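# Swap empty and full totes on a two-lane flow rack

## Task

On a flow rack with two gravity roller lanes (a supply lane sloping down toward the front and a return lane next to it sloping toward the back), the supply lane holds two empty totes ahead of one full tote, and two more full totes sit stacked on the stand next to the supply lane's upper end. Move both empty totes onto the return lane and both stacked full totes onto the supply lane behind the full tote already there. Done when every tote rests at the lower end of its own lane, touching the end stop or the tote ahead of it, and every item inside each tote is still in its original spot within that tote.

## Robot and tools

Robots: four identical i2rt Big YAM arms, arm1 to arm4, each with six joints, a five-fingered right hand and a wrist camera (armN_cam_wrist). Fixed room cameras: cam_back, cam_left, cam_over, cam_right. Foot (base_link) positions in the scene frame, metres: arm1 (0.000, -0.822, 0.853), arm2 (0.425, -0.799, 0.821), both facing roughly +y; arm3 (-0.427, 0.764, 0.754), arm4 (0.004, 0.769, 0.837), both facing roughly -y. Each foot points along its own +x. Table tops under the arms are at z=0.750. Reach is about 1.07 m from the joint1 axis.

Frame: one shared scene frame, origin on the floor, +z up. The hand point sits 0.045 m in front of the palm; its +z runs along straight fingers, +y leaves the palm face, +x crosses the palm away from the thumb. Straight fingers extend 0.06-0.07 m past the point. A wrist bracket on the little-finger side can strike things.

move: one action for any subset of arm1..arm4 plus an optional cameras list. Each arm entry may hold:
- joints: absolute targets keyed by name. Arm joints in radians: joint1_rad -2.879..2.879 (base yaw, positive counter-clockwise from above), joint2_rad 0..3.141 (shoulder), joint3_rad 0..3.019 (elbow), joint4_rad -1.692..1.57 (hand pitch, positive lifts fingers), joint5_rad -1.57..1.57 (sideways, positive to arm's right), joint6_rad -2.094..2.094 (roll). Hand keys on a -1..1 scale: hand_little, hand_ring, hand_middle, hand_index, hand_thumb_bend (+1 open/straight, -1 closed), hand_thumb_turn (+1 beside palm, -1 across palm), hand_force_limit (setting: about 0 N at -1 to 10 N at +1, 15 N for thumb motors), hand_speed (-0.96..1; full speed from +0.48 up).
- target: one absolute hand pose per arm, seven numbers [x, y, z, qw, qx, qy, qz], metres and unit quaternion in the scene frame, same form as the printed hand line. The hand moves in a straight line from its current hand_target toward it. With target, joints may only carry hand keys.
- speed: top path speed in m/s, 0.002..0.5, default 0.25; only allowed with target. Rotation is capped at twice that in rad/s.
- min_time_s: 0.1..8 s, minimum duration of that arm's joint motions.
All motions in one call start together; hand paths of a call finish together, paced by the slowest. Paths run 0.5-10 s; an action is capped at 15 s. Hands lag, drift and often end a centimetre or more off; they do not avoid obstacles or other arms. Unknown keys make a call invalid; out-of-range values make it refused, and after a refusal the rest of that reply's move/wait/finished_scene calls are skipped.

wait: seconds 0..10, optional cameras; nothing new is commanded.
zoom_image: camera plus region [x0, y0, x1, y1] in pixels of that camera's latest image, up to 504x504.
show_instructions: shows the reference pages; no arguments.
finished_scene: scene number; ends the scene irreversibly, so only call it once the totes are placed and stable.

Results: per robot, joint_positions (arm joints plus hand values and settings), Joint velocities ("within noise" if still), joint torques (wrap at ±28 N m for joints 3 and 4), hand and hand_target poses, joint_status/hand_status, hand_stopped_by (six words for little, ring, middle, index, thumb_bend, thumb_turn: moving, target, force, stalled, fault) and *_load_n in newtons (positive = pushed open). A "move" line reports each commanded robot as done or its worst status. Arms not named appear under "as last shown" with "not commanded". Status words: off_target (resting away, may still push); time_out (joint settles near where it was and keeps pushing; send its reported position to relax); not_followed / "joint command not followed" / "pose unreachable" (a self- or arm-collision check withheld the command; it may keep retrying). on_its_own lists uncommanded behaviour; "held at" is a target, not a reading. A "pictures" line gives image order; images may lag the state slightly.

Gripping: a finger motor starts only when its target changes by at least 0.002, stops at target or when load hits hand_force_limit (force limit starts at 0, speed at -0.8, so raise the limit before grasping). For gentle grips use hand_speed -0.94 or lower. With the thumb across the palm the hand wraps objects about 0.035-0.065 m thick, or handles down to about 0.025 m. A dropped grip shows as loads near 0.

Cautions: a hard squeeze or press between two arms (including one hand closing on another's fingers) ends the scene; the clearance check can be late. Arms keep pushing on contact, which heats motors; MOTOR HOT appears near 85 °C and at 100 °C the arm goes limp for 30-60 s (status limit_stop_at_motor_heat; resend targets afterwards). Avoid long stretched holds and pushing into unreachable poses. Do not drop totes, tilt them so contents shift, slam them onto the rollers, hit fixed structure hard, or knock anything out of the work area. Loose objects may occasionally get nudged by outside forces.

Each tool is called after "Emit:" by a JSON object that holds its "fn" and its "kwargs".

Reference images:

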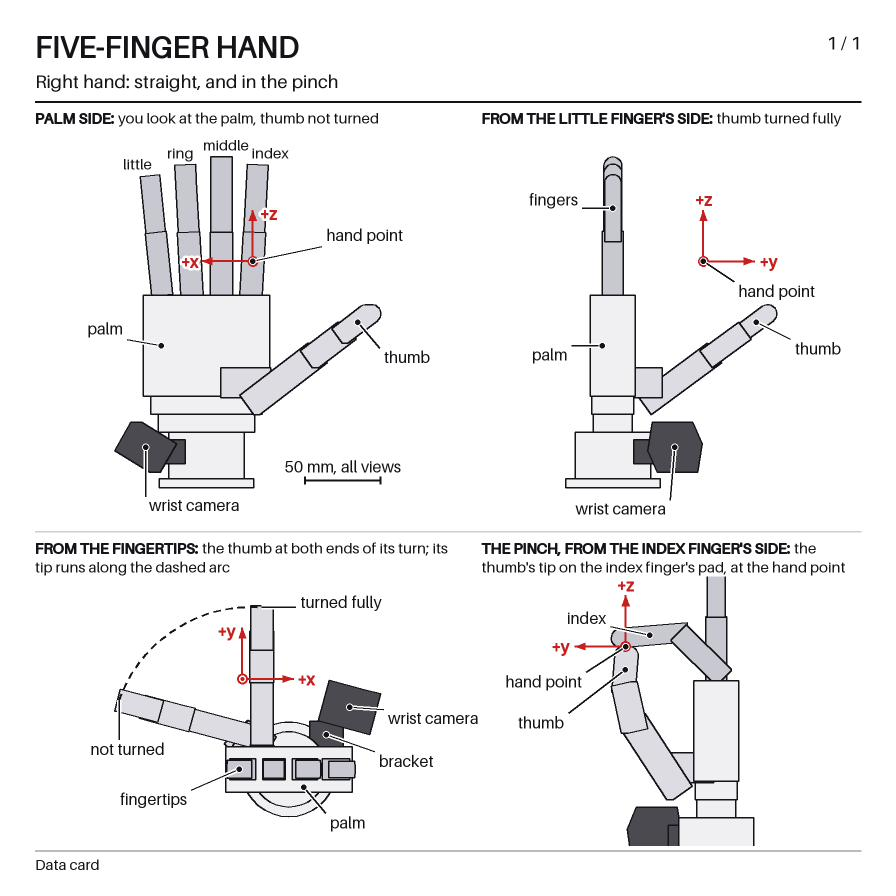

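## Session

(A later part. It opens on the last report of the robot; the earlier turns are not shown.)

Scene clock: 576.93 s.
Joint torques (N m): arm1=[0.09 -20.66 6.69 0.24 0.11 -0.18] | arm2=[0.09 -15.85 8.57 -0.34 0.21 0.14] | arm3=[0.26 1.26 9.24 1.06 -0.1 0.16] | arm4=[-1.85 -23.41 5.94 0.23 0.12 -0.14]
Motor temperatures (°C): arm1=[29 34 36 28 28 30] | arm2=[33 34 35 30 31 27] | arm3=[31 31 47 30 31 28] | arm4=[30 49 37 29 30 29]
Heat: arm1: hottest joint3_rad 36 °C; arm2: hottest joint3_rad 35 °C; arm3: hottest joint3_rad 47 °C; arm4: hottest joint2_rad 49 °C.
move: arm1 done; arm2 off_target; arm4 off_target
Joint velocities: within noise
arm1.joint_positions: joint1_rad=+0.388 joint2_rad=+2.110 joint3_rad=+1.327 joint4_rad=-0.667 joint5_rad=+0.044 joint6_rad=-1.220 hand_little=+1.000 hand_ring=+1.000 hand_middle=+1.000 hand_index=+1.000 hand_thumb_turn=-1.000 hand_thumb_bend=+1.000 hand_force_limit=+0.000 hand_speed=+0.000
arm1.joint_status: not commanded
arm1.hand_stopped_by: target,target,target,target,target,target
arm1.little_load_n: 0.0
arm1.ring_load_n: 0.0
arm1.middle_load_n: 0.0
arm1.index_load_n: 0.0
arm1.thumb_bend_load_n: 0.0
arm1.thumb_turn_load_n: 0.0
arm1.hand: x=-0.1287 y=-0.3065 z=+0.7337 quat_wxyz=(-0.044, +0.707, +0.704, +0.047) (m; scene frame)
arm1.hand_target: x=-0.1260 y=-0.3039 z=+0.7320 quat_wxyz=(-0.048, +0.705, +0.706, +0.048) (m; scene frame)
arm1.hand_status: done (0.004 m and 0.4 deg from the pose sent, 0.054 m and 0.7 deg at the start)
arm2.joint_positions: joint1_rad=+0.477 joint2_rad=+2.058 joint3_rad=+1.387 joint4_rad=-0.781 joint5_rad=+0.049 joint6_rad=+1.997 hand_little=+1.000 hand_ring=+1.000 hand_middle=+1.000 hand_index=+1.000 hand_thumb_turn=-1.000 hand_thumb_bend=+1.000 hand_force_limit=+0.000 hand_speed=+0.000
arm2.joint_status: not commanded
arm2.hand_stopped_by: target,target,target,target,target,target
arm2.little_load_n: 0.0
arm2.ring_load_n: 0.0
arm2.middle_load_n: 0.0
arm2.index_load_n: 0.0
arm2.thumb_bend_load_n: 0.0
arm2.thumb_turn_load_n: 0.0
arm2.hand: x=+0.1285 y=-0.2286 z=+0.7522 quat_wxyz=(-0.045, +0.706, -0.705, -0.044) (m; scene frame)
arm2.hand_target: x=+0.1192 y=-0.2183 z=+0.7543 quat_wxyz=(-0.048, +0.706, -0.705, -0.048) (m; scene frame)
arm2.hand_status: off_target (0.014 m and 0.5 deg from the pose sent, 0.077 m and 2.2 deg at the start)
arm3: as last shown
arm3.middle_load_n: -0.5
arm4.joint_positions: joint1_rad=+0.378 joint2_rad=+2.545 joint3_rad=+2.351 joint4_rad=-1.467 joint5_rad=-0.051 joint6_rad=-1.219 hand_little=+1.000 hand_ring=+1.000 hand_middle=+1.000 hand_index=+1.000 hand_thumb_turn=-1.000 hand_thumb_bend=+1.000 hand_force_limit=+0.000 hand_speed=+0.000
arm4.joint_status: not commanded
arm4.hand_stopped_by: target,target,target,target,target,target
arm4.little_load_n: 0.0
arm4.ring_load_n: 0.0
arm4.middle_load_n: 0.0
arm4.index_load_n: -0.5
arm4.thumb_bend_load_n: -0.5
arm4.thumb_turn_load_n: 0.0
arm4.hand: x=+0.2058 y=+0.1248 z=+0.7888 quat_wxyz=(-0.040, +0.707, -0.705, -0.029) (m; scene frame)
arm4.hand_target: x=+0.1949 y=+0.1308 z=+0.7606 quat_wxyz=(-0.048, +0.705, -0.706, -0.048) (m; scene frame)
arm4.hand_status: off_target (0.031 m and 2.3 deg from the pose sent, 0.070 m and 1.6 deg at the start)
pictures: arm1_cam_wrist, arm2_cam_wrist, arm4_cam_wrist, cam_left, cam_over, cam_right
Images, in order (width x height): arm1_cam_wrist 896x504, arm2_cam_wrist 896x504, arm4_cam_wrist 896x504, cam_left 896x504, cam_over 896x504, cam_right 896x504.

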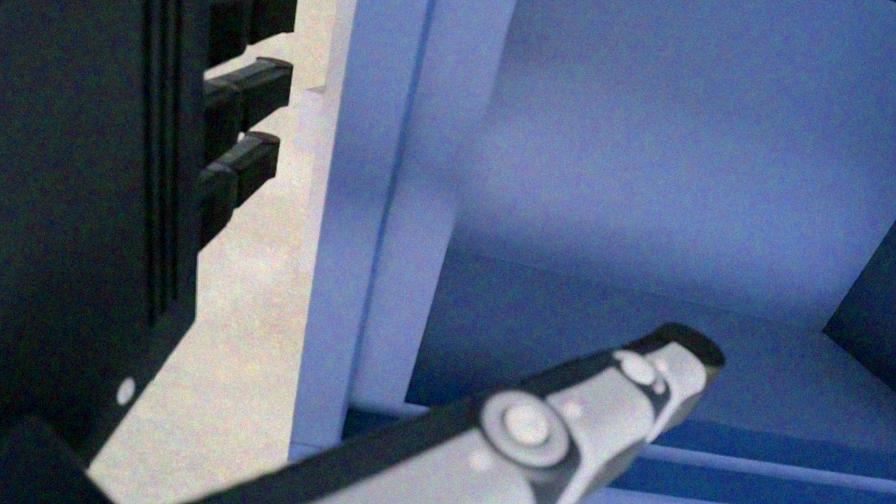

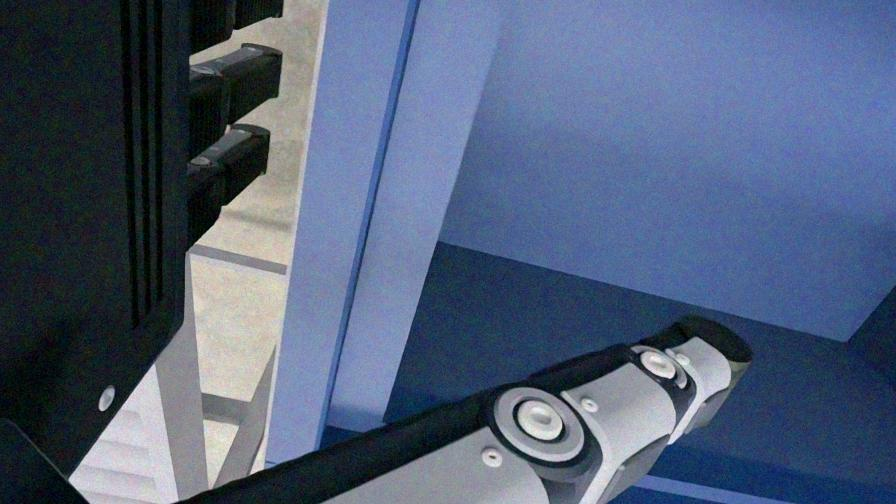

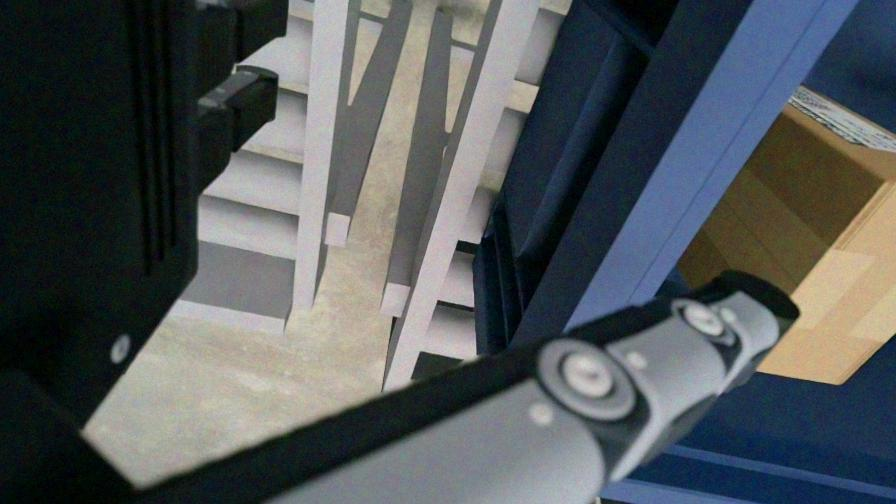

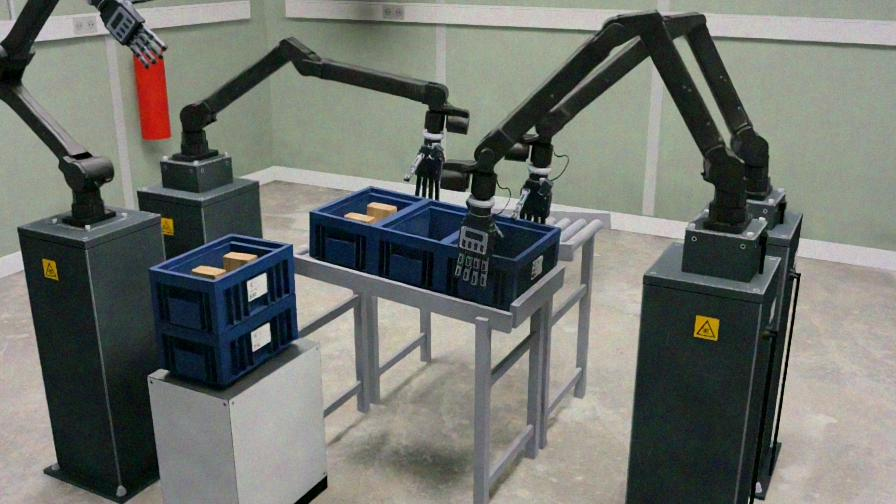

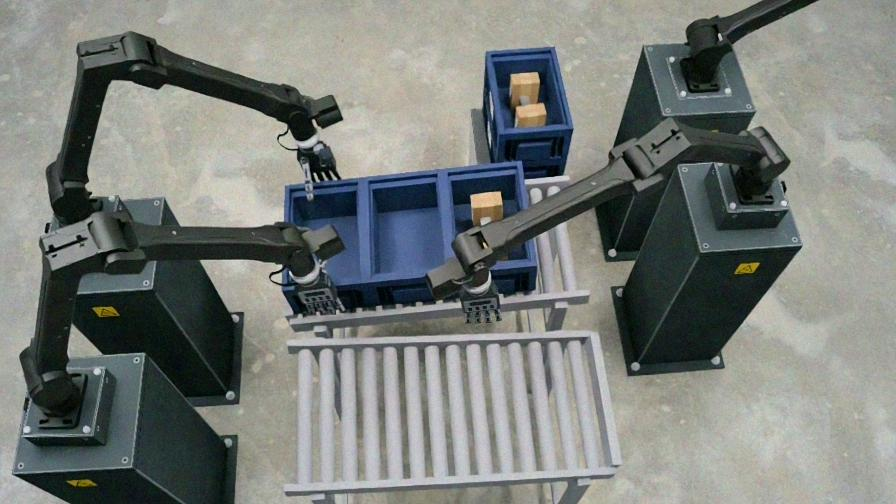

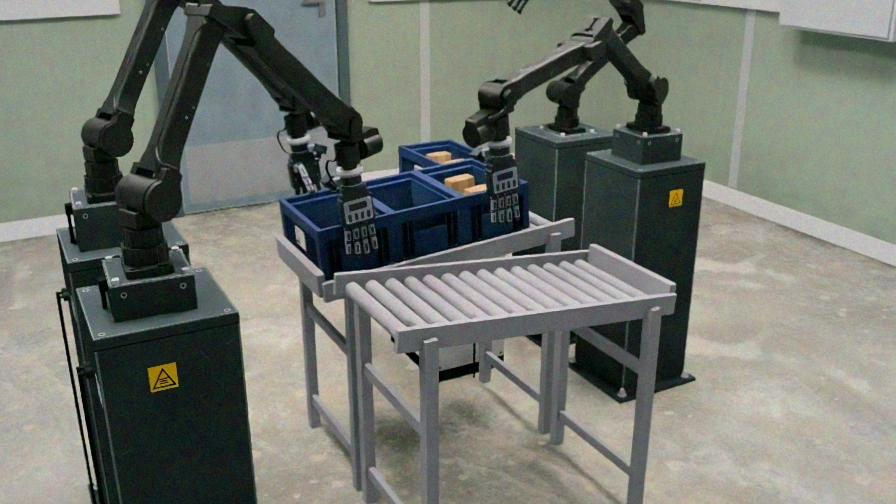

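Emit:
{"fn": "move", "kwargs": {"arm1": {"target": [-0.135, -0.298, 0.739, -0.0475, 0.7055, 0.7055, 0.0475], "speed": 0.05}, "arm2": {"target": [0.131, -0.218, 0.764, -0.0475, 0.7055, -0.7055, -0.0475], "speed": 0.05}, "arm4": {"target": [0.154, 0.14, 0.748, -0.0475, 0.7055, -0.7055, -0.0475], "speed": 0.05}, "cameras": ["arm1_cam_wrist", "arm2_cam_wrist", "arm4_cam_wrist", "cam_left", "cam_right"]}}

Scene clock: 656.17 s.
Joint torques (N m): arm1=[1.61 -20.31 9.55 -0.51 0.18 -0.06] | arm2=[-1.03 -18.02 7.62 -0.36 0.11 -0.02] | arm3=[0.67 1.14 9.11 1.24 -0.09 0.12] | arm4=[-1.73 -25.82 5.5 0.14 0.11 -0.13]
Motor temperatures (°C): arm1=[29 35 36 28 28 30] | arm2=[33 37 38 29 31 27] | arm3=[31 31 47 30 31 28] | arm4=[30 49 36 29 30 29]
Heat: arm1: hottest joint3_rad 36 °C; arm2: hottest joint3_rad 38 °C; arm3: hottest joint3_rad 47 °C; arm4: hottest joint2_rad 49 °C.
move: arm1 off_target; arm2 off_target; arm4 done
Joint velocities: within noise
arm1.joint_positions: joint1_rad=+0.388 joint2_rad=+2.110 joint3_rad=+1.327 joint4_rad=-0.678 joint5_rad=+0.044 joint6_rad=-1.220 hand_little=+1.000 hand_ring=+1.000 hand_middle=+1.000 hand_index=+1.000 hand_thumb_turn=-1.000 hand_thumb_bend=+1.000 hand_force_limit=+0.000 hand_speed=+0.000
arm1.joint_status: not commanded
arm1.hand_stopped_by: target,target,target,target,target,target
arm1.little_load_n: 0.0
arm1.ring_load_n: 0.0
arm1.middle_load_n: 0.0
arm1.index_load_n: 0.0
arm1.thumb_bend_load_n: 0.0
arm1.thumb_turn_load_n: 0.5
arm1.hand: x=-0.1278 y=-0.3093 z=+0.7339 quat_wxyz=(-0.039, +0.707, +0.705, +0.045) (m; scene frame)
arm1.hand_target: x=-0.1349 y=-0.2982 z=+0.7392 quat_wxyz=(-0.048, +0.705, +0.706, +0.048) (m; scene frame)
arm1.hand_status: off_target (0.014 m and 1.0 deg from the pose sent, 0.012 m and 0.4 deg at the start)
arm2.joint_positions: joint1_rad=+0.477 joint2_rad=+2.058 joint3_rad=+1.387 joint4_rad=-0.793 joint5_rad=+0.049 joint6_rad=+1.995 hand_little=+1.000 hand_ring=+1.000 hand_middle=+1.000 hand_index=+1.000 hand_thumb_turn=-1.000 hand_thumb_bend=+1.000 hand_force_limit=+0.000 hand_speed=+0.000
arm2.joint_status: not commanded
arm2.hand_stopped_by: target,target,target,target,target,target
arm2.little_load_n: 0.0
arm2.ring_load_n: 0.0
arm2.middle_load_n: 0.0
arm2.index_load_n: 0.0
arm2.thumb_bend_load_n: 0.0
arm2.thumb_turn_load_n: 0.0
arm2.hand: x=+0.1298 y=-0.2315 z=+0.7512 quat_wxyz=(-0.043, +0.707, -0.705, -0.039) (m; scene frame)
arm2.hand_target: x=+0.1312 y=-0.2182 z=+0.7642 quat_wxyz=(-0.048, +0.705, -0.706, -0.048) (m; scene frame)
arm2.hand_status: off_target (0.019 m and 1.1 deg from the pose sent, 0.016 m and 0.5 deg at the start)
arm3: as last shown
arm3.middle_load_n: 0.0
arm3.thumb_bend_load_n: -0.5
arm4.joint_positions: joint1_rad=+0.328 joint2_rad=+2.515 joint3_rad=+2.185 joint4_rad=-1.370 joint5_rad=-0.044 joint6_rad=-1.267 hand_little=+1.000 hand_ring=+1.000 hand_middle=+1.000 hand_index=+1.000 hand_thumb_turn=-1.000 hand_thumb_bend=+1.000 hand_force_limit=+0.000 hand_speed=+0.000
arm4.joint_status: not commanded
arm4.hand_stopped_by: target,target,target,target,target,target
arm4.little_load_n: 0.0
arm4.ring_load_n: 0.0
arm4.middle_load_n: 0.0
arm4.index_load_n: 0.0
arm4.thumb_bend_load_n: 0.0
arm4.thumb_turn_load_n: 0.0
arm4.hand: x=+0.1620 y=+0.1390 z=+0.7522 quat_wxyz=(-0.047, +0.706, -0.705, -0.046) (m; scene frame)
arm4.hand_target: x=+0.1541 y=+0.1400 z=+0.7482 quat_wxyz=(-0.048, +0.705, -0.706, -0.048) (m; scene frame)
arm4.hand_status: done (0.009 m and 0.2 deg from the pose sent, 0.068 m and 2.3 deg at the start)
pictures: arm1_cam_wrist, arm2_cam_wrist, arm4_cam_wrist, cam_left, cam_right
Images, in order (width x height): arm1_cam_wrist 896x504, arm2_cam_wrist 896x504, arm4_cam_wrist 896x504, cam_left 896x504, cam_right 896x504.

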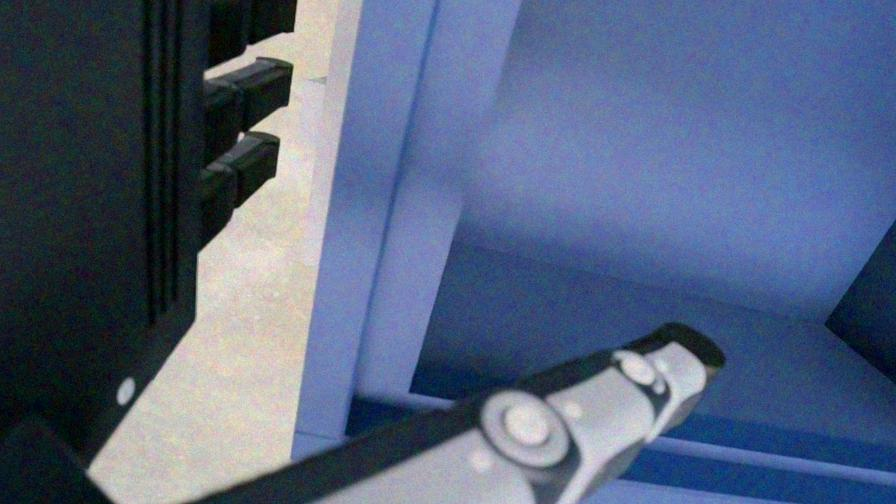

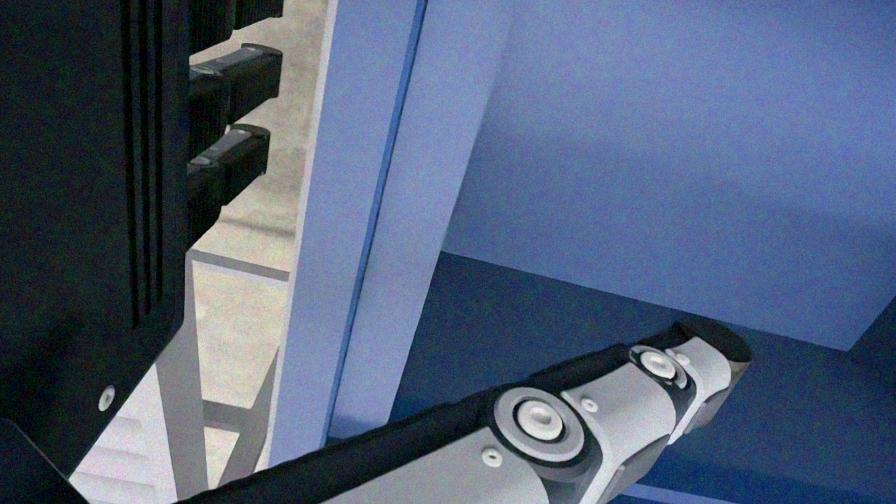

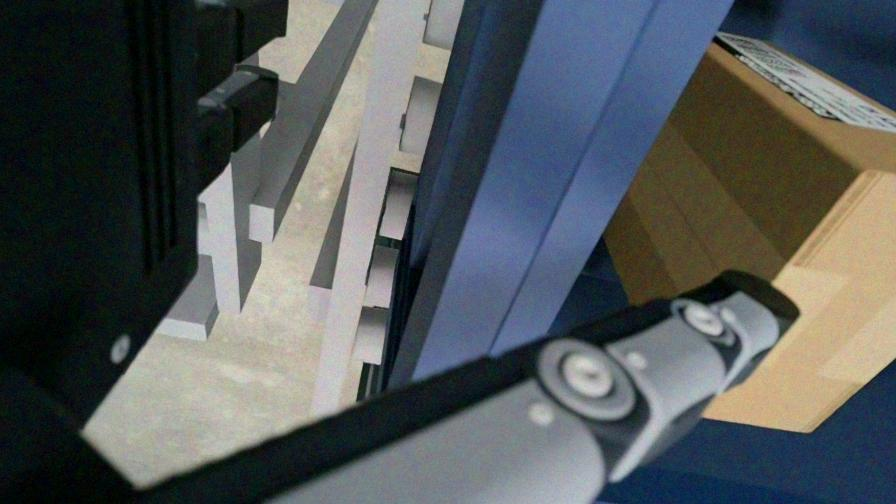

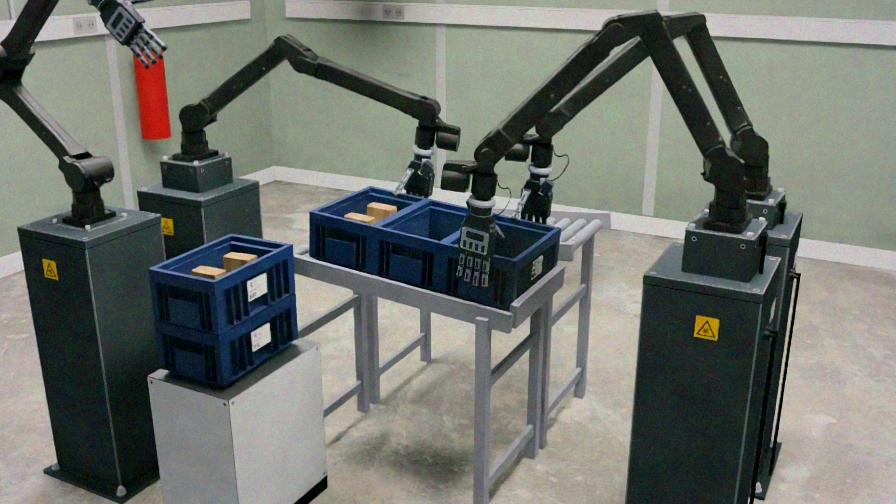

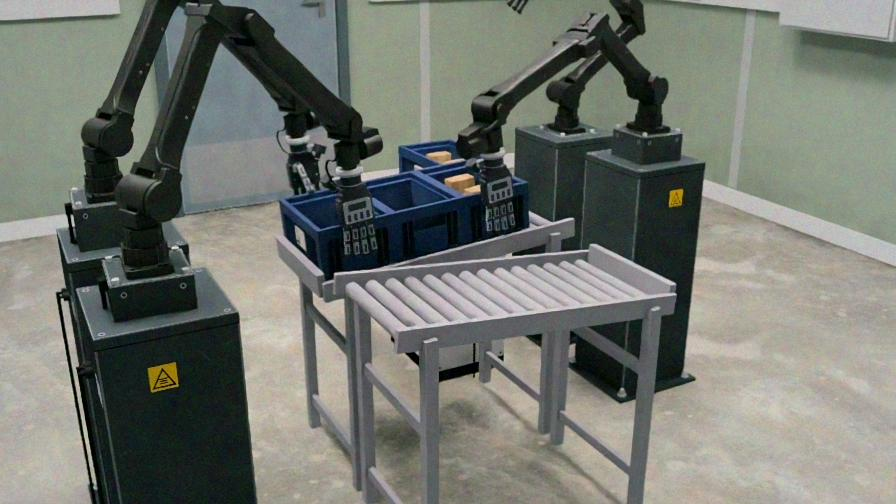

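Emit:
{"fn": "move", "kwargs": {"arm1": {"target": [-0.195, -0.298, 0.775, -0.0475, 0.7055, 0.7055, 0.0475], "speed": 0.1, "joints": {"hand_index": 0.3, "hand_middle": 0.3, "hand_ring": 0.3, "hand_little": 1.0}}, "arm2": {"target": [0.195, -0.218, 0.80, -0.0475, 0.7055, -0.7055, -0.0475], "speed": 0.1, "joints": {"hand_index": 0.3, "hand_middle": 0.3, "hand_ring": 0.3, "hand_little": 1.0}}, "arm4": {"target": [0.215, 0.138, 0.81, -0.0475, 0.7055, -0.7055, -0.0475], "speed": 0.1, "joints": {"hand_index": 0.3, "hand_middle": 0.3, "hand_ring": 0.3, "hand_little": 1.0}}, "cameras": []}}

Scene clock: 679.57 s.
Joint torques (N m): arm1=[1.49 -22.18 10.32 -0.58 0.41 0.03] | arm2=[-0.97 -17.9 5.63 -0.29 -0.1 -0.04] | arm3=[0.09 0.62 9.2 1.2 -0.02 0.15] | arm4=[-0.38 -24.59 10.37 -0.76 0.02 0.04]
Motor temperatures (°C): arm1=[29 35 37 28 28 30] | arm2=[33 38 37 29 31 27] | arm3=[31 31 47 30 31 28] | arm4=[30 46 38 28 30 29]
Heat: arm1: hottest joint3_rad 37 °C; arm2: hottest joint2_rad 38 °C; arm3: hottest joint3_rad 47 °C; arm4: hottest joint2_rad 46 °C.
move: arm1 off_target; arm2 off_target; arm4 off_target
Joint velocities: within noise
arm1.joint_positions: joint1_rad=+0.485 joint2_rad=+2.110 joint3_rad=+1.422 joint4_rad=-0.795 joint5_rad=+0.050 joint6_rad=-1.134 hand_little=+1.000 hand_ring=+0.300 hand_middle=+0.553 hand_index=+0.459 hand_thumb_turn=-1.000 hand_thumb_bend=+1.000 hand_force_limit=+0.000 hand_speed=+0.000
arm1.joint_status: hand_middle off_target (ended at +0.553, target +0.300); hand_index off_target (ended at +0.459, target +0.300); the others done
arm1.hand_stopped_by: target,target,force,force,target,target
arm1.little_load_n: 0.0
arm1.ring_load_n: 0.0
arm1.middle_load_n: 0.0
arm1.index_load_n: 0.0
arm1.thumb_bend_load_n: 0.0
arm1.thumb_turn_load_n: 0.0
arm1.hand: x=-0.1862 y=-0.3121 z=+0.7609 quat_wxyz=(-0.032, +0.703, +0.709, +0.040) (m; scene frame)
arm1.hand_target: x=-0.1949 y=-0.2984 z=+0.7752 quat_wxyz=(-0.048, +0.705, +0.706, +0.047) (m; scene frame)
arm1.hand_status: off_target (0.022 m and 2.0 deg from the pose sent, 0.080 m and 1.0 deg at the start)
arm2.joint_positions: joint1_rad=+0.365 joint2_rad=+1.963 joint3_rad=+1.361 joint4_rad=-0.831 joint5_rad=+0.040 joint6_rad=+1.890 hand_little=+1.000 hand_ring=+0.300 hand_middle=+0.553 hand_index=+0.300 hand_thumb_turn=-1.000 hand_thumb_bend=+1.000 hand_force_limit=+0.000 hand_speed=+0.000
arm2.joint_status: hand_middle off_target (ended at +0.553, target +0.300); the others done
arm2.hand_stopped_by: target,target,force,target,target,target
arm2.little_load_n: -0.5
arm2.ring_load_n: 0.0
arm2.middle_load_n: 0.0
arm2.index_load_n: 0.0
arm2.thumb_bend_load_n: 0.0
arm2.thumb_turn_load_n: 0.0
arm2.hand: x=+0.1912 y=-0.2144 z=+0.7960 quat_wxyz=(-0.050, +0.704, -0.707, -0.050) (m; scene frame)
arm2.hand_target: x=+0.1949 y=-0.2181 z=+0.7998 quat_wxyz=(-0.047, +0.706, -0.706, -0.047) (m; scene frame)
arm2.hand_status: done (0.007 m and 0.5 deg from the pose sent, 0.083 m and 1.2 deg at the start)
arm3: as last shown
arm4.joint_positions: joint1_rad=+0.391 joint2_rad=+2.514 joint3_rad=+2.325 joint4_rad=-1.531 joint5_rad=-0.051 joint6_rad=-1.208 hand_little=+1.000 hand_ring=+0.300 hand_middle=+0.308 hand_index=+0.300 hand_thumb_turn=-1.000 hand_thumb_bend=+1.000 hand_force_limit=+0.000 hand_speed=+0.000
arm4.joint_status: all done
arm4.hand_stopped_by: target,target,force,target,target,target
arm4.little_load_n: 0.0
arm4.ring_load_n: 0.0
arm4.middle_load_n: 0.0
arm4.index_load_n: 0.0
arm4.thumb_bend_load_n: 0.0
arm4.thumb_turn_load_n: -0.5
arm4.hand: x=+0.2077 y=+0.1469 z=+0.8063 quat_wxyz=(-0.051, +0.707, -0.704, -0.056) (m; scene frame)
arm4.hand_target: x=+0.2149 y=+0.1384 z=+0.8102 quat_wxyz=(-0.047, +0.706, -0.705, -0.047) (m; scene frame)
arm4.hand_status: off_target (0.012 m and 1.1 deg from the pose sent, 0.079 m and 0.2 deg at the start)
pictures: none
No camera images: "cameras" was empty.

Emit:
{"fn": "move", "kwargs": {"arm1": {"joints": {"hand_index": 0.29, "hand_middle": 0.29, "hand_ring": 0.29}}, "arm2": {"joints": {"hand_index": 0.29, "hand_middle": 0.29, "hand_ring": 0.29}}, "arm4": {"target": [0.18, 0.138, 0.780, -0.0475, 0.7055, -0.7055, -0.0475], "speed": 0.08, "joints": {"hand_index": 0.29, "hand_middle": 0.29, "hand_ring": 0.29}}, "cameras": []}}

Emit:
{"fn": "move", "kwargs": {"arm1": {"target": [-0.133, -0.298, 0.737, -0.0475, 0.7055, 0.7055, 0.0475], "speed": 0.06}, "arm2": {"target": [0.132, -0.222, 0.760, -0.0475, 0.7055, -0.7055, -0.0475], "speed": 0.06}, "cameras": ["arm1_cam_wrist", "arm2_cam_wrist", "arm4_cam_wrist", "cam_left", "cam_right"]}}

Scene clock: 693.10 s.
Joint torques (N m): arm1=[1.55 -22.24 10.32 -0.57 0.39 0.03] | arm2=[-0.56 -17.73 5.6 -0.32 -0.09 -0.03] | arm3=[0.44 0.85 8.85 1.14 -0.08 0.11] | arm4=[-1.08 -25.52 5.75 0.21 0.12 -0.12]
Motor temperatures (°C): arm1=[29 35 37 28 28 30] | arm2=[33 37 36 29 31 27] | arm3=[31 31 47 30 31 28] | arm4=[30 47 40 28 30 29]
Heat: arm1: hottest joint3_rad 37 °C; arm2: hottest joint2_rad 37 °C; arm3: hottest joint3_rad 47 °C; arm4: hottest joint2_rad 47 °C.
move: arm1 done; arm2 done; arm4 done
Joint velocities: within noise
arm1.joint_positions: joint1_rad=+0.485 joint2_rad=+2.110 joint3_rad=+1.422 joint4_rad=-0.795 joint5_rad=+0.050 joint6_rad=-1.134 hand_little=+1.000 hand_ring=+0.290 hand_middle=+0.290 hand_index=+0.290 hand_thumb_turn=-1.000 hand_thumb_bend=+1.000 hand_force_limit=+0.000 hand_speed=+0.000
arm1.joint_status: all done
arm1.hand_stopped_by: target,target,target,target,target,target
arm1.little_load_n: 0.0
arm1.ring_load_n: 0.0
arm1.middle_load_n: 0.0
arm1.index_load_n: 0.0
arm1.thumb_bend_load_n: 0.0
arm1.thumb_turn_load_n: 0.0
arm1.hand: x=-0.1861 y=-0.3121 z=+0.7609 quat_wxyz=(-0.032, +0.703, +0.709, +0.041) (m; scene frame)
arm1.hand_target: x=-0.1949 y=-0.2984 z=+0.7752 quat_wxyz=(-0.048, +0.705, +0.706, +0.047) (m; scene frame)
arm1.hand_status: not commanded
arm2.joint_positions: joint1_rad=+0.365 joint2_rad=+1.963 joint3_rad=+1.361 joint4_rad=-0.831 joint5_rad=+0.040 joint6_rad=+1.890 hand_little=+1.000 hand_ring=+0.290 hand_middle=+0.290 hand_index=+0.290 hand_thumb_turn=-1.000 hand_thumb_bend=+1.000 hand_force_limit=+0.000 hand_speed=+0.000
arm2.joint_status: all done
arm2.hand_stopped_by: target,target,target,target,target,target
arm2.little_load_n: 0.0
arm2.ring_load_n: 0.0
arm2.middle_load_n: 0.0
arm2.index_load_n: 0.0
arm2.thumb_bend_load_n: -0.5
arm2.thumb_turn_load_n: 0.0
arm2.hand: x=+0.1912 y=-0.2144 z=+0.7960 quat_wxyz=(-0.050, +0.704, -0.706, -0.050) (m; scene frame)
arm2.hand_target: x=+0.1949 y=-0.2180 z=+0.7998 quat_wxyz=(-0.048, +0.705, -0.706, -0.047) (m; scene frame)
arm2.hand_status: not commanded
arm3: as last shown
arm3.thumb_bend_load_n: 0.0
arm4.joint_positions: joint1_rad=+0.355 joint2_rad=+2.511 joint3_rad=+2.272 joint4_rad=-1.456 joint5_rad=-0.049 joint6_rad=-1.234 hand_little=+1.000 hand_ring=+0.290 hand_middle=+0.290 hand_index=+0.290 hand_thumb_turn=-1.000 hand_thumb_bend=+1.000 hand_force_limit=+0.000 hand_speed=+0.000
arm4.joint_status: all done
arm4.hand_stopped_by: target,target,target,target,target,target
arm4.little_load_n: 0.0
arm4.ring_load_n: 0.0
arm4.middle_load_n: 0.0
arm4.index_load_n: 0.5
arm4.thumb_bend_load_n: 0.0
arm4.thumb_turn_load_n: 0.0
arm4.hand: x=+0.1846 y=+0.1366 z=+0.7862 quat_wxyz=(-0.047, +0.704, -0.707, -0.044) (m; scene frame)
arm4.hand_target: x=+0.1800 y=+0.1380 z=+0.7799 quat_wxyz=(-0.048, +0.705, -0.706, -0.048) (m; scene frame)
arm4.hand_status: done (0.008 m and 0.4 deg from the pose sent, 0.039 m and 1.1 deg at the start)
pictures: none
No camera images: "cameras" was empty.

Scene clock: 695.00 s.
Joint torques (N m): arm1=[0.56 -20.25 6.93 0.25 0.26 -0.19] | arm2=[-0.03 -15.68 8.16 0.73 0.19 0.13] | arm3=[0.21 1.26 9.14 1.06 -0.02 0.17] | arm4=[-0.79 -25.35 5.83 0.08 0.13 -0.12]
Motor temperatures (°C): arm1=[29 35 37 28 28 30] | arm2=[33 37 36 29 31 27] | arm3=[31 31 47 30 31 28] | arm4=[30 47 40 28 30 29]
Heat: arm1: hottest joint3_rad 37 °C; arm2: hottest joint2_rad 37 °C; arm3: hottest joint3_rad 47 °C; arm4: hottest joint2_rad 47 °C.
move: arm1 done; arm2 off_target
Joint velocities: within noise
arm1.joint_positions: joint1_rad=+0.398 joint2_rad=+2.110 joint3_rad=+1.356 joint4_rad=-0.692 joint5_rad=+0.041 joint6_rad=-1.211 hand_little=+1.000 hand_ring=+0.290 hand_middle=+0.290 hand_index=+0.290 hand_thumb_turn=-1.000 hand_thumb_bend=+1.000 hand_force_limit=+0.000 hand_speed=+0.000
arm1.joint_status: not commanded
arm1.hand_stopped_by: target,target,target,target,target,target
arm1.little_load_n: 0.0
arm1.ring_load_n: 0.5
arm1.middle_load_n: 0.5
arm1.index_load_n: 0.0
arm1.thumb_bend_load_n: 0.0
arm1.thumb_turn_load_n: 0.0
arm1.hand: x=-0.1381 y=-0.3005 z=+0.7412 quat_wxyz=(-0.047, +0.706, +0.705, +0.047) (m; scene frame)
arm1.hand_target: x=-0.1330 y=-0.2981 z=+0.7369 quat_wxyz=(-0.047, +0.706, +0.705, +0.047) (m; scene frame)
arm1.hand_status: done (0.007 m and 0.2 deg from the pose sent, 0.060 m and 2.0 deg at the start)
arm2.joint_positions: joint1_rad=+0.460 joint2_rad=+2.032 joint3_rad=+1.361 joint4_rad=-0.807 joint5_rad=+0.047 joint6_rad=+1.980 hand_little=+1.000 hand_ring=+0.290 hand_middle=+0.290 hand_index=+0.290 hand_thumb_turn=-1.000 hand_thumb_bend=+1.000 hand_force_limit=+0.000 hand_speed=+0.000
arm2.joint_status: not commanded
arm2.hand_stopped_by: target,target,target,target,target,target
arm2.little_load_n: 0.0
arm2.ring_load_n: 0.0
arm2.middle_load_n: 0.0
arm2.index_load_n: 0.0
arm2.thumb_bend_load_n: 0.0
arm2.thumb_turn_load_n: 0.0
arm2.hand: x=+0.1431 y=-0.2383 z=+0.7562 quat_wxyz=(-0.040, +0.707, -0.705, -0.032) (m; scene frame)
arm2.hand_target: x=+0.1324 y=-0.2228 z=+0.7604 quat_wxyz=(-0.047, +0.705, -0.706, -0.047) (m; scene frame)
arm2.hand_status: off_target (0.020 m and 2.0 deg from the pose sent, 0.070 m and 0.5 deg at the start)
arm3, arm4: as last shown
arm4.joint_positions: joint1_rad=+0.355 joint2_rad=+2.511 joint3_rad=+2.272 joint4_rad=-1.456 joint5_rad=-0.049 joint6_rad=-1.235 hand_little=+1.000 hand_ring=+0.290 hand_middle=+0.290 hand_index=+0.290 hand_thumb_turn=-1.000 hand_thumb_bend=+1.000 hand_force_limit=+0.000 hand_speed=+0.000
arm4.middle_load_n: 0.5
arm4.index_load_n: 0.0
arm4.hand_target: x=+0.1799 y=+0.1380 z=+0.7799 quat_wxyz=(-0.048, +0.705, -0.706, -0.048) (m; scene frame)
pictures: arm1_cam_wrist, arm2_cam_wrist, arm4_cam_wrist, cam_left, cam_right
Images, in order (width x height): arm1_cam_wrist 896x504, arm2_cam_wrist 896x504, arm4_cam_wrist 896x504, cam_left 896x504, cam_right 896x504.

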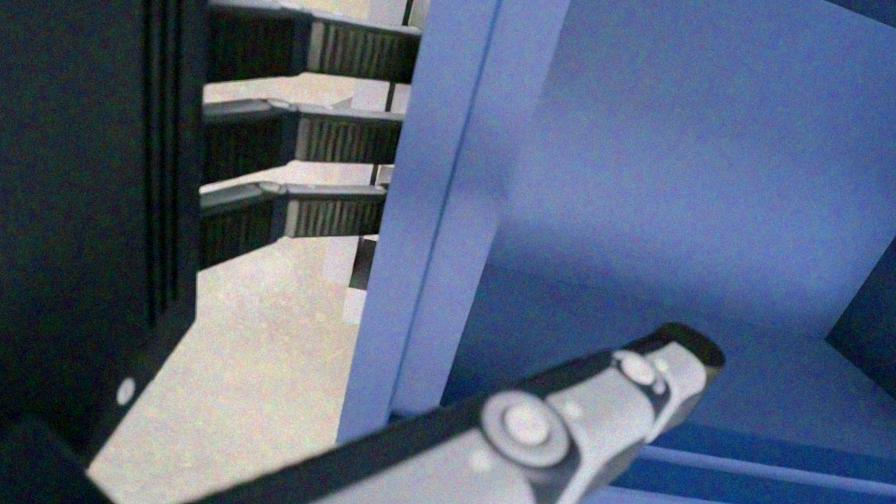

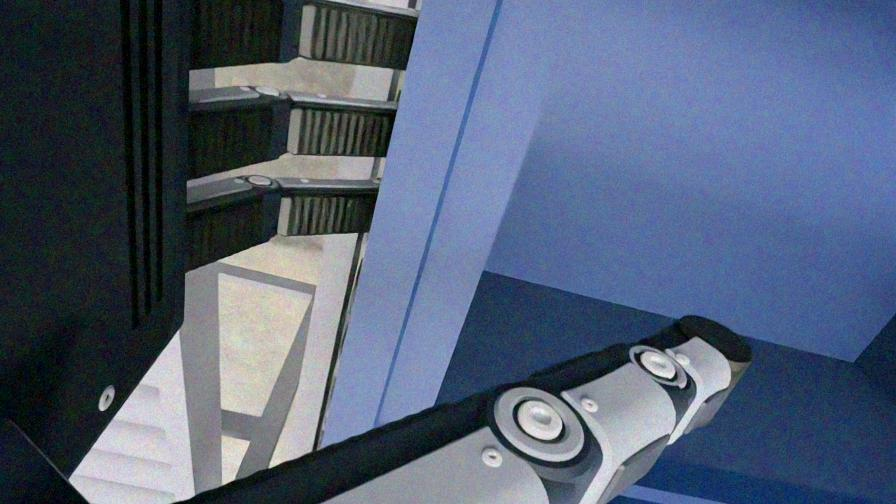

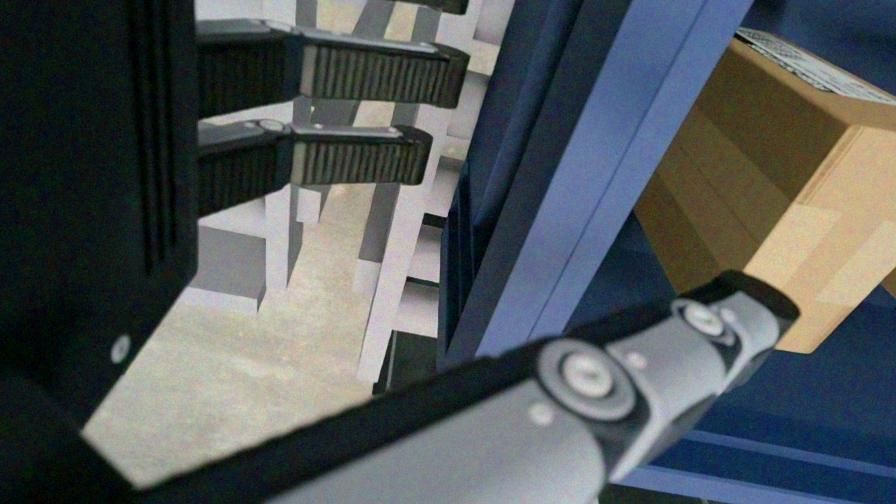

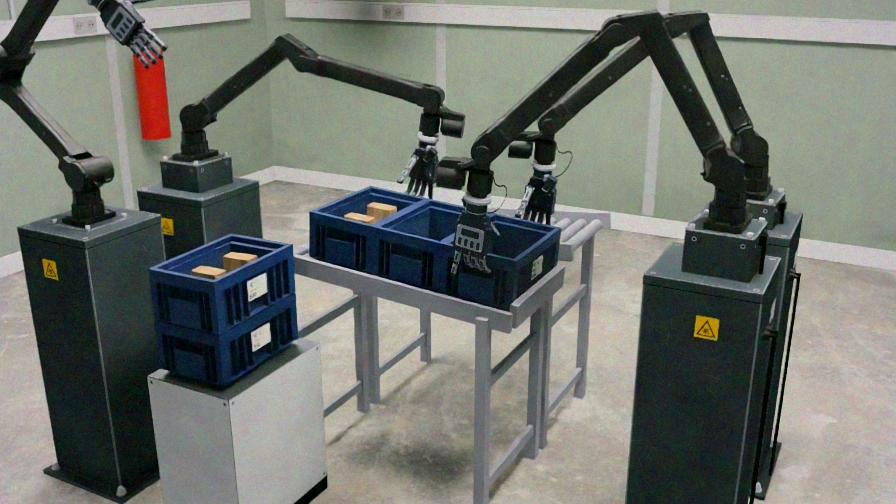

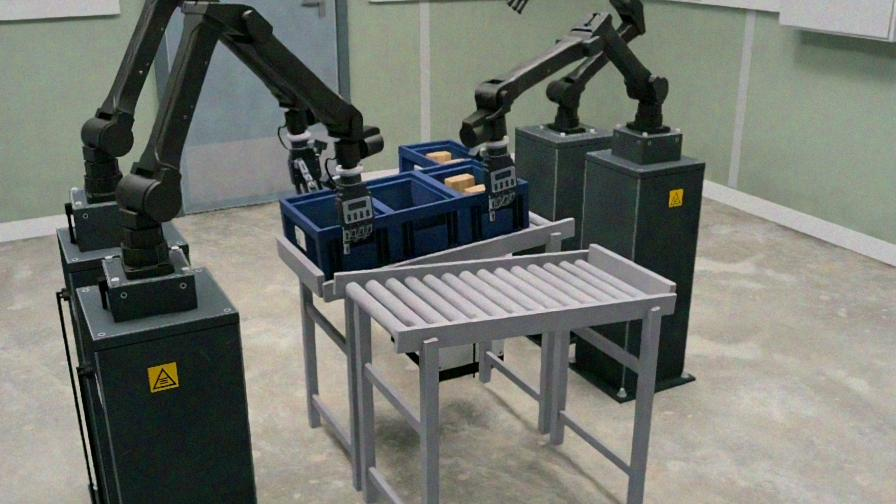

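Emit:
{"fn": "move", "kwargs": {"arm1": {"joints": {"hand_speed": -0.88, "hand_force_limit": -0.5, "hand_index": -0.1, "hand_middle": -0.1, "hand_ring": -0.1}}, "arm2": {"joints": {"hand_speed": -0.88, "hand_force_limit": -0.5, "hand_index": -0.1, "hand_middle": -0.1, "hand_ring": -0.1}}, "cameras": ["arm1_cam_wrist", "arm2_cam_wrist"]}}

Scene clock: 707.23 s.
Joint torques (N m): arm1=[0.5 -20.37 7.08 0.02 0.44 -0.16] | arm2=[0.03 -16.85 8.12 0.57 -0.11 0.11] | arm3=[-0.09 0.26 9.18 1.25 -0.09 0.18] | arm4=[-1.38 -25.52 5.81 0.2 0.14 -0.11]
Motor temperatures (°C): arm1=[29 35 37 28 28 30] | arm2=[33 36 35 29 31 27] | arm3=[31 31 47 30 31 28] | arm4=[30 47 39 28 30 29]
Heat: arm1: hottest joint3_rad 37 °C; arm2: hottest joint2_rad 36 °C; arm3: hottest joint3_rad 47 °C; arm4: hottest joint2_rad 47 °C.
move: arm1 off_target; arm2 off_target
Joint velocities: within noise
arm1.joint_positions: joint1_rad=+0.398 joint2_rad=+2.110 joint3_rad=+1.354 joint4_rad=-0.686 joint5_rad=+0.037 joint6_rad=-1.212 hand_little=+1.000 hand_ring=+0.269 hand_middle=+0.236 hand_index=+0.203 hand_thumb_turn=-1.000 hand_thumb_bend=+1.000 hand_force_limit=-0.500 hand_speed=-0.880
arm1.joint_status: hand_ring off_target (ended at +0.269, target -0.100); hand_middle off_target (ended at +0.236, target -0.100); hand_index off_target (ended at +0.203, target -0.100); the others done
arm1.hand_stopped_by: target,force,force,force,target,target
arm1.little_load_n: 0.0
arm1.ring_load_n: 0.0
arm1.middle_load_n: 0.5
arm1.index_load_n: 3.5
arm1.thumb_bend_load_n: 0.0
arm1.thumb_turn_load_n: 0.0
arm1.hand: x=-0.1391 y=-0.3000 z=+0.7403 quat_wxyz=(-0.050, +0.705, +0.706, +0.045) (m; scene frame)
arm1.hand_target: x=-0.1330 y=-0.2979 z=+0.7372 quat_wxyz=(-0.048, +0.706, +0.705, +0.048) (m; scene frame)
arm1.hand_status: not commanded
arm2.joint_positions: joint1_rad=+0.460 joint2_rad=+2.046 joint3_rad=+1.361 joint4_rad=-0.803 joint5_rad=+0.054 joint6_rad=+1.984 hand_little=+1.000 hand_ring=+0.047 hand_middle=+0.057 hand_index=+0.080 hand_thumb_turn=-1.000 hand_thumb_bend=+1.000 hand_force_limit=-0.500 hand_speed=-0.880
arm2.joint_status: hand_ring off_target (ended at +0.047, target -0.100); hand_middle off_target (ended at +0.057, target -0.100); hand_index off_target (ended at +0.080, target -0.100); the others done
arm2.hand_stopped_by: target,force,force,force,target,target
arm2.little_load_n: 0.0
arm2.ring_load_n: 2.5
arm2.middle_load_n: 0.5
arm2.index_load_n: 0.0
arm2.thumb_bend_load_n: 0.0
arm2.thumb_turn_load_n: 0.0
arm2.hand: x=+0.1451 y=-0.2391 z=+0.7480 quat_wxyz=(-0.041, +0.705, -0.707, -0.026) (m; scene frame)
arm2.hand_target: x=+0.1323 y=-0.2227 z=+0.7605 quat_wxyz=(-0.047, +0.705, -0.706, -0.048) (m; scene frame)
arm2.hand_status: not commanded
arm3.joint_positions: joint1_rad=-0.026 joint2_rad=+0.630 joint3_rad=+1.389 joint4_rad=-1.541 joint5_rad=-0.157 joint6_rad=+1.490 hand_little=+1.000 hand_ring=+1.000 hand_middle=+1.000 hand_index=+1.000 hand_thumb_turn=+1.000 hand_thumb_bend=+1.000 hand_force_limit=+0.000 hand_speed=-0.800
arm3.joint_status: not commanded
arm3.hand_stopped_by: target,target,target,target,target,target
arm3.little_load_n: 0.0
arm3.ring_load_n: 0.0
arm3.middle_load_n: 0.0
arm3.index_load_n: 0.0
arm3.thumb_bend_load_n: 0.0
arm3.thumb_turn_load_n: 0.0
arm3.hand: x=-0.3341 y=+0.5300 z=+1.2622 quat_wxyz=(-0.309, -0.605, -0.695, +0.236) (m; scene frame)
arm3.hand_target: x=-0.3343 y=+0.5332 z=+1.2697 quat_wxyz=(-0.313, -0.607, -0.691, +0.238) (m; scene frame)
arm3.hand_status: not commanded
arm4: as last shown
arm4.middle_load_n: 0.0
pictures: arm1_cam_wrist, arm2_cam_wrist
Images, in order (width x height): arm1_cam_wrist 896x504, arm2_cam_wrist 896x504.

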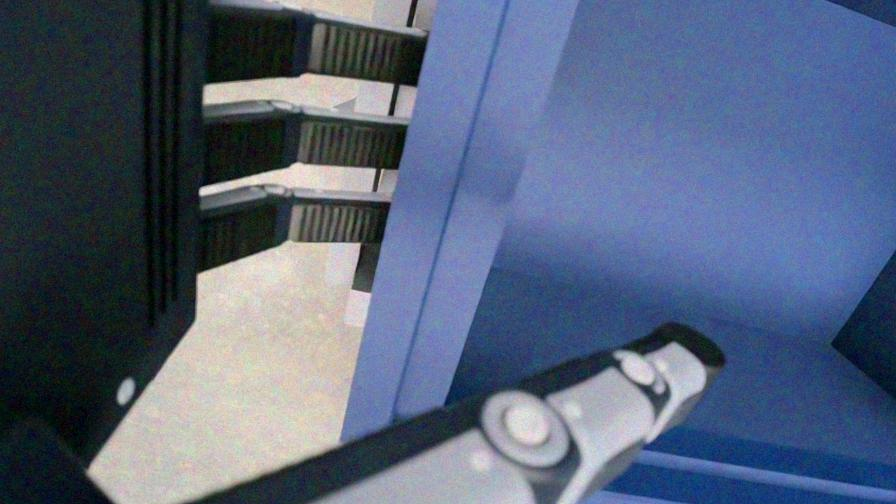

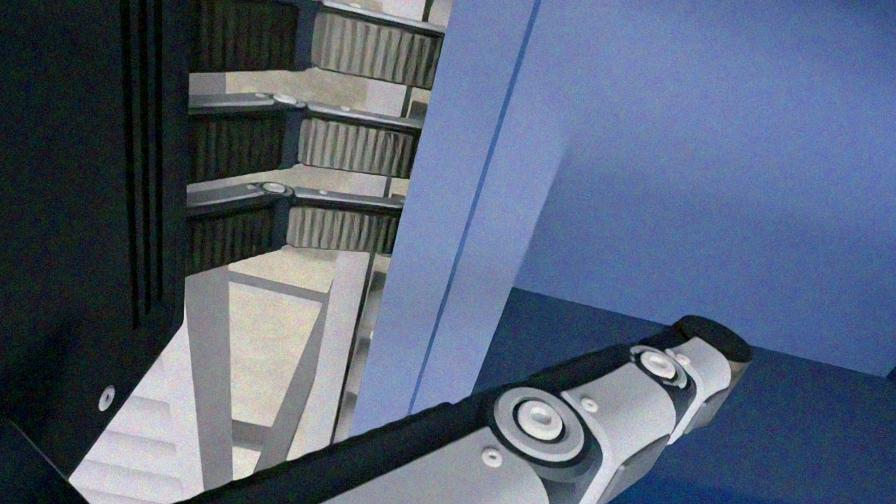

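Emit:
{"fn": "move", "kwargs": {"arm4": {"target": [0.144, 0.138, 0.770, -0.0475, 0.7055, -0.7055, -0.0475], "speed": 0.06}, "arm1": {"joints": {"hand_force_limit": -0.4, "hand_thumb_bend": -0.2, "hand_speed": -0.8}}, "arm2": {"joints": {"hand_force_limit": -0.4, "hand_thumb_bend": -0.2, "hand_speed": -0.8}}, "cameras": ["arm1_cam_wrist", "arm2_cam_wrist", "arm4_cam_wrist"]}}

Scene clock: 741.03 s.
Joint torques (N m): arm1=[0.73 -20.42 7.08 0.02 0.44 -0.16] | arm2=[0.09 -16.91 8.09 0.53 -0.09 0.09] | arm3=[0.67 0.62 9.54 1.05 -0.05 0.17] | arm4=[-1.08 -25.35 5.55 0.12 0.13 -0.11]
Motor temperatures (°C): arm1=[29 36 36 28 28 30] | arm2=[33 35 36 29 31 27] | arm3=[30 30 47 30 31 28] | arm4=[29 48 38 28 30 29]
Heat: arm1: hottest joint2_rad 36 °C; arm2: hottest joint3_rad 36 °C; arm3: hottest joint3_rad 47 °C; arm4: hottest joint2_rad 48 °C.
move: arm1 off_target; arm2 off_target; arm4 done
Joint velocities: within noise
arm1.joint_positions: joint1_rad=+0.398 joint2_rad=+2.110 joint3_rad=+1.354 joint4_rad=-0.686 joint5_rad=+0.037 joint6_rad=-1.212 hand_little=+1.000 hand_ring=+0.269 hand_middle=+0.236 hand_index=+0.203 hand_thumb_turn=-1.000 hand_thumb_bend=+0.098 hand_force_limit=-0.400 hand_speed=-0.800
arm1.joint_status: hand_thumb_bend off_target (ended at +0.098, target -0.200); the others done
arm1.hand_stopped_by: target,force,force,force,force,target
arm1.little_load_n: 0.0
arm1.ring_load_n: 0.0
arm1.middle_load_n: 1.0
arm1.index_load_n: 5.5
arm1.thumb_bend_load_n: 5.5
arm1.thumb_turn_load_n: 0.5
arm1.hand: x=-0.1389 y=-0.3000 z=+0.7403 quat_wxyz=(-0.050, +0.706, +0.705, +0.045) (m; scene frame)
arm1.hand_target: x=-0.1331 y=-0.2979 z=+0.7372 quat_wxyz=(-0.048, +0.705, +0.706, +0.048) (m; scene frame)
arm1.hand_status: not commanded
arm2.joint_positions: joint1_rad=+0.460 joint2_rad=+2.046 joint3_rad=+1.361 joint4_rad=-0.802 joint5_rad=+0.054 joint6_rad=+1.984 hand_little=+1.000 hand_ring=+0.047 hand_middle=+0.058 hand_index=+0.080 hand_thumb_turn=-1.000 hand_thumb_bend=+0.193 hand_force_limit=-0.400 hand_speed=-0.800
arm2.joint_status: hand_thumb_bend off_target (ended at +0.193, target -0.200); the others done
arm2.hand_stopped_by: target,force,force,force,force,target
arm2.little_load_n: 0.0
arm2.ring_load_n: 4.0
arm2.middle_load_n: 1.5
arm2.index_load_n: 0.0
arm2.thumb_bend_load_n: 4.5
arm2.thumb_turn_load_n: 1.0
arm2.hand: x=+0.1450 y=-0.2389 z=+0.7481 quat_wxyz=(-0.041, +0.705, -0.707, -0.027) (m; scene frame)
arm2.hand_target: x=+0.1323 y=-0.2227 z=+0.7605 quat_wxyz=(-0.047, +0.705, -0.706, -0.048) (m; scene frame)
arm2.hand_status: not commanded
arm3: as last shown
arm3.index_load_n: -0.5
arm4.joint_positions: joint1_rad=+0.308 joint2_rad=+2.488 joint3_rad=+2.190 joint4_rad=-1.404 joint5_rad=-0.042 joint6_rad=-1.282 hand_little=+1.000 hand_ring=+0.290 hand_middle=+0.290 hand_index=+0.290 hand_thumb_turn=-1.000 hand_thumb_bend=+1.000 hand_force_limit=+0.000 hand_speed=+0.000
arm4.joint_status: not commanded
arm4.hand_stopped_by: target,target,target,target,target,target
arm4.little_load_n: 0.0
arm4.ring_load_n: 0.0
arm4.middle_load_n: 0.5
arm4.index_load_n: 0.5
arm4.thumb_bend_load_n: -0.5
arm4.thumb_turn_load_n: 0.0
arm4.hand: x=+0.1484 y=+0.1367 z=+0.7729 quat_wxyz=(-0.048, +0.704, -0.707, -0.047) (m; scene frame)
arm4.hand_target: x=+0.1440 y=+0.1380 z=+0.7700 quat_wxyz=(-0.048, +0.705, -0.706, -0.048) (m; scene frame)
arm4.hand_status: done (0.005 m and 0.3 deg from the pose sent, 0.044 m and 0.4 deg at the start)
pictures: arm1_cam_wrist, arm2_cam_wrist, arm4_cam_wrist
Images, in order (width x height): arm1_cam_wrist 896x504, arm2_cam_wrist 896x504, arm4_cam_wrist 896x504.

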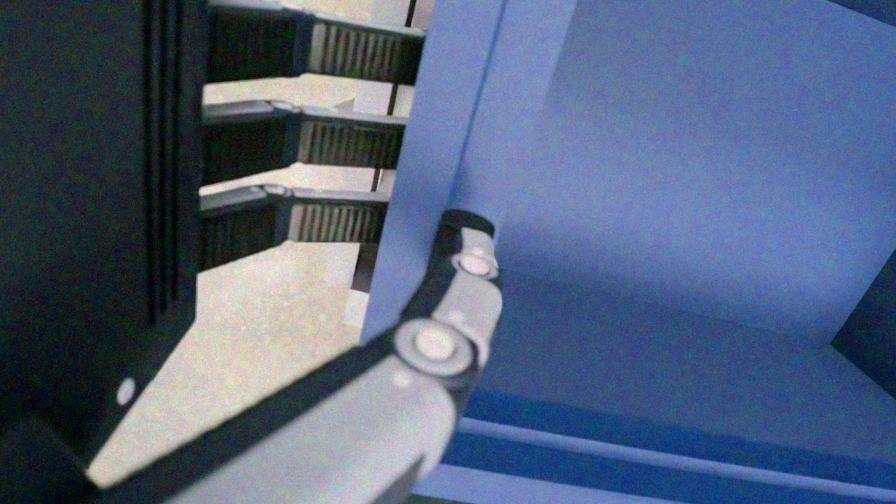

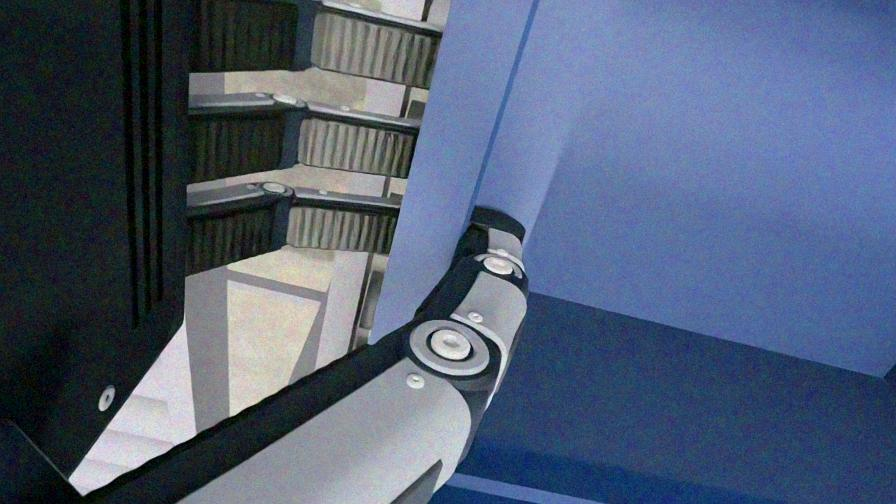

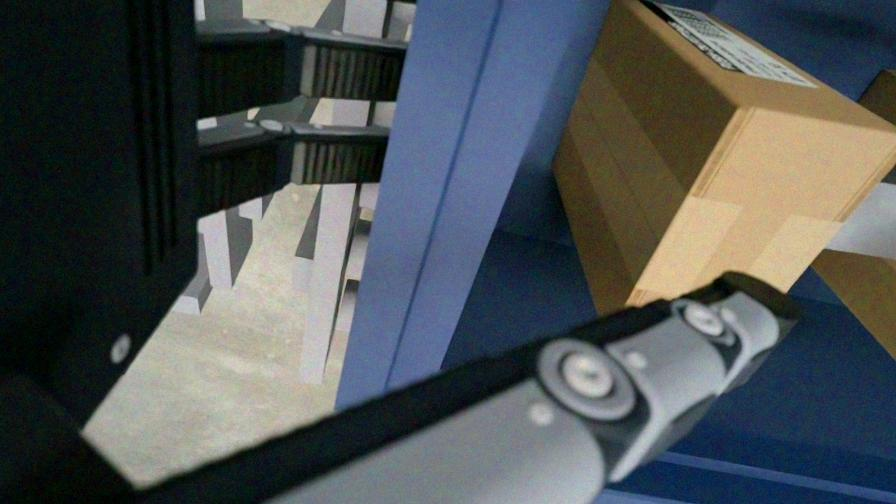

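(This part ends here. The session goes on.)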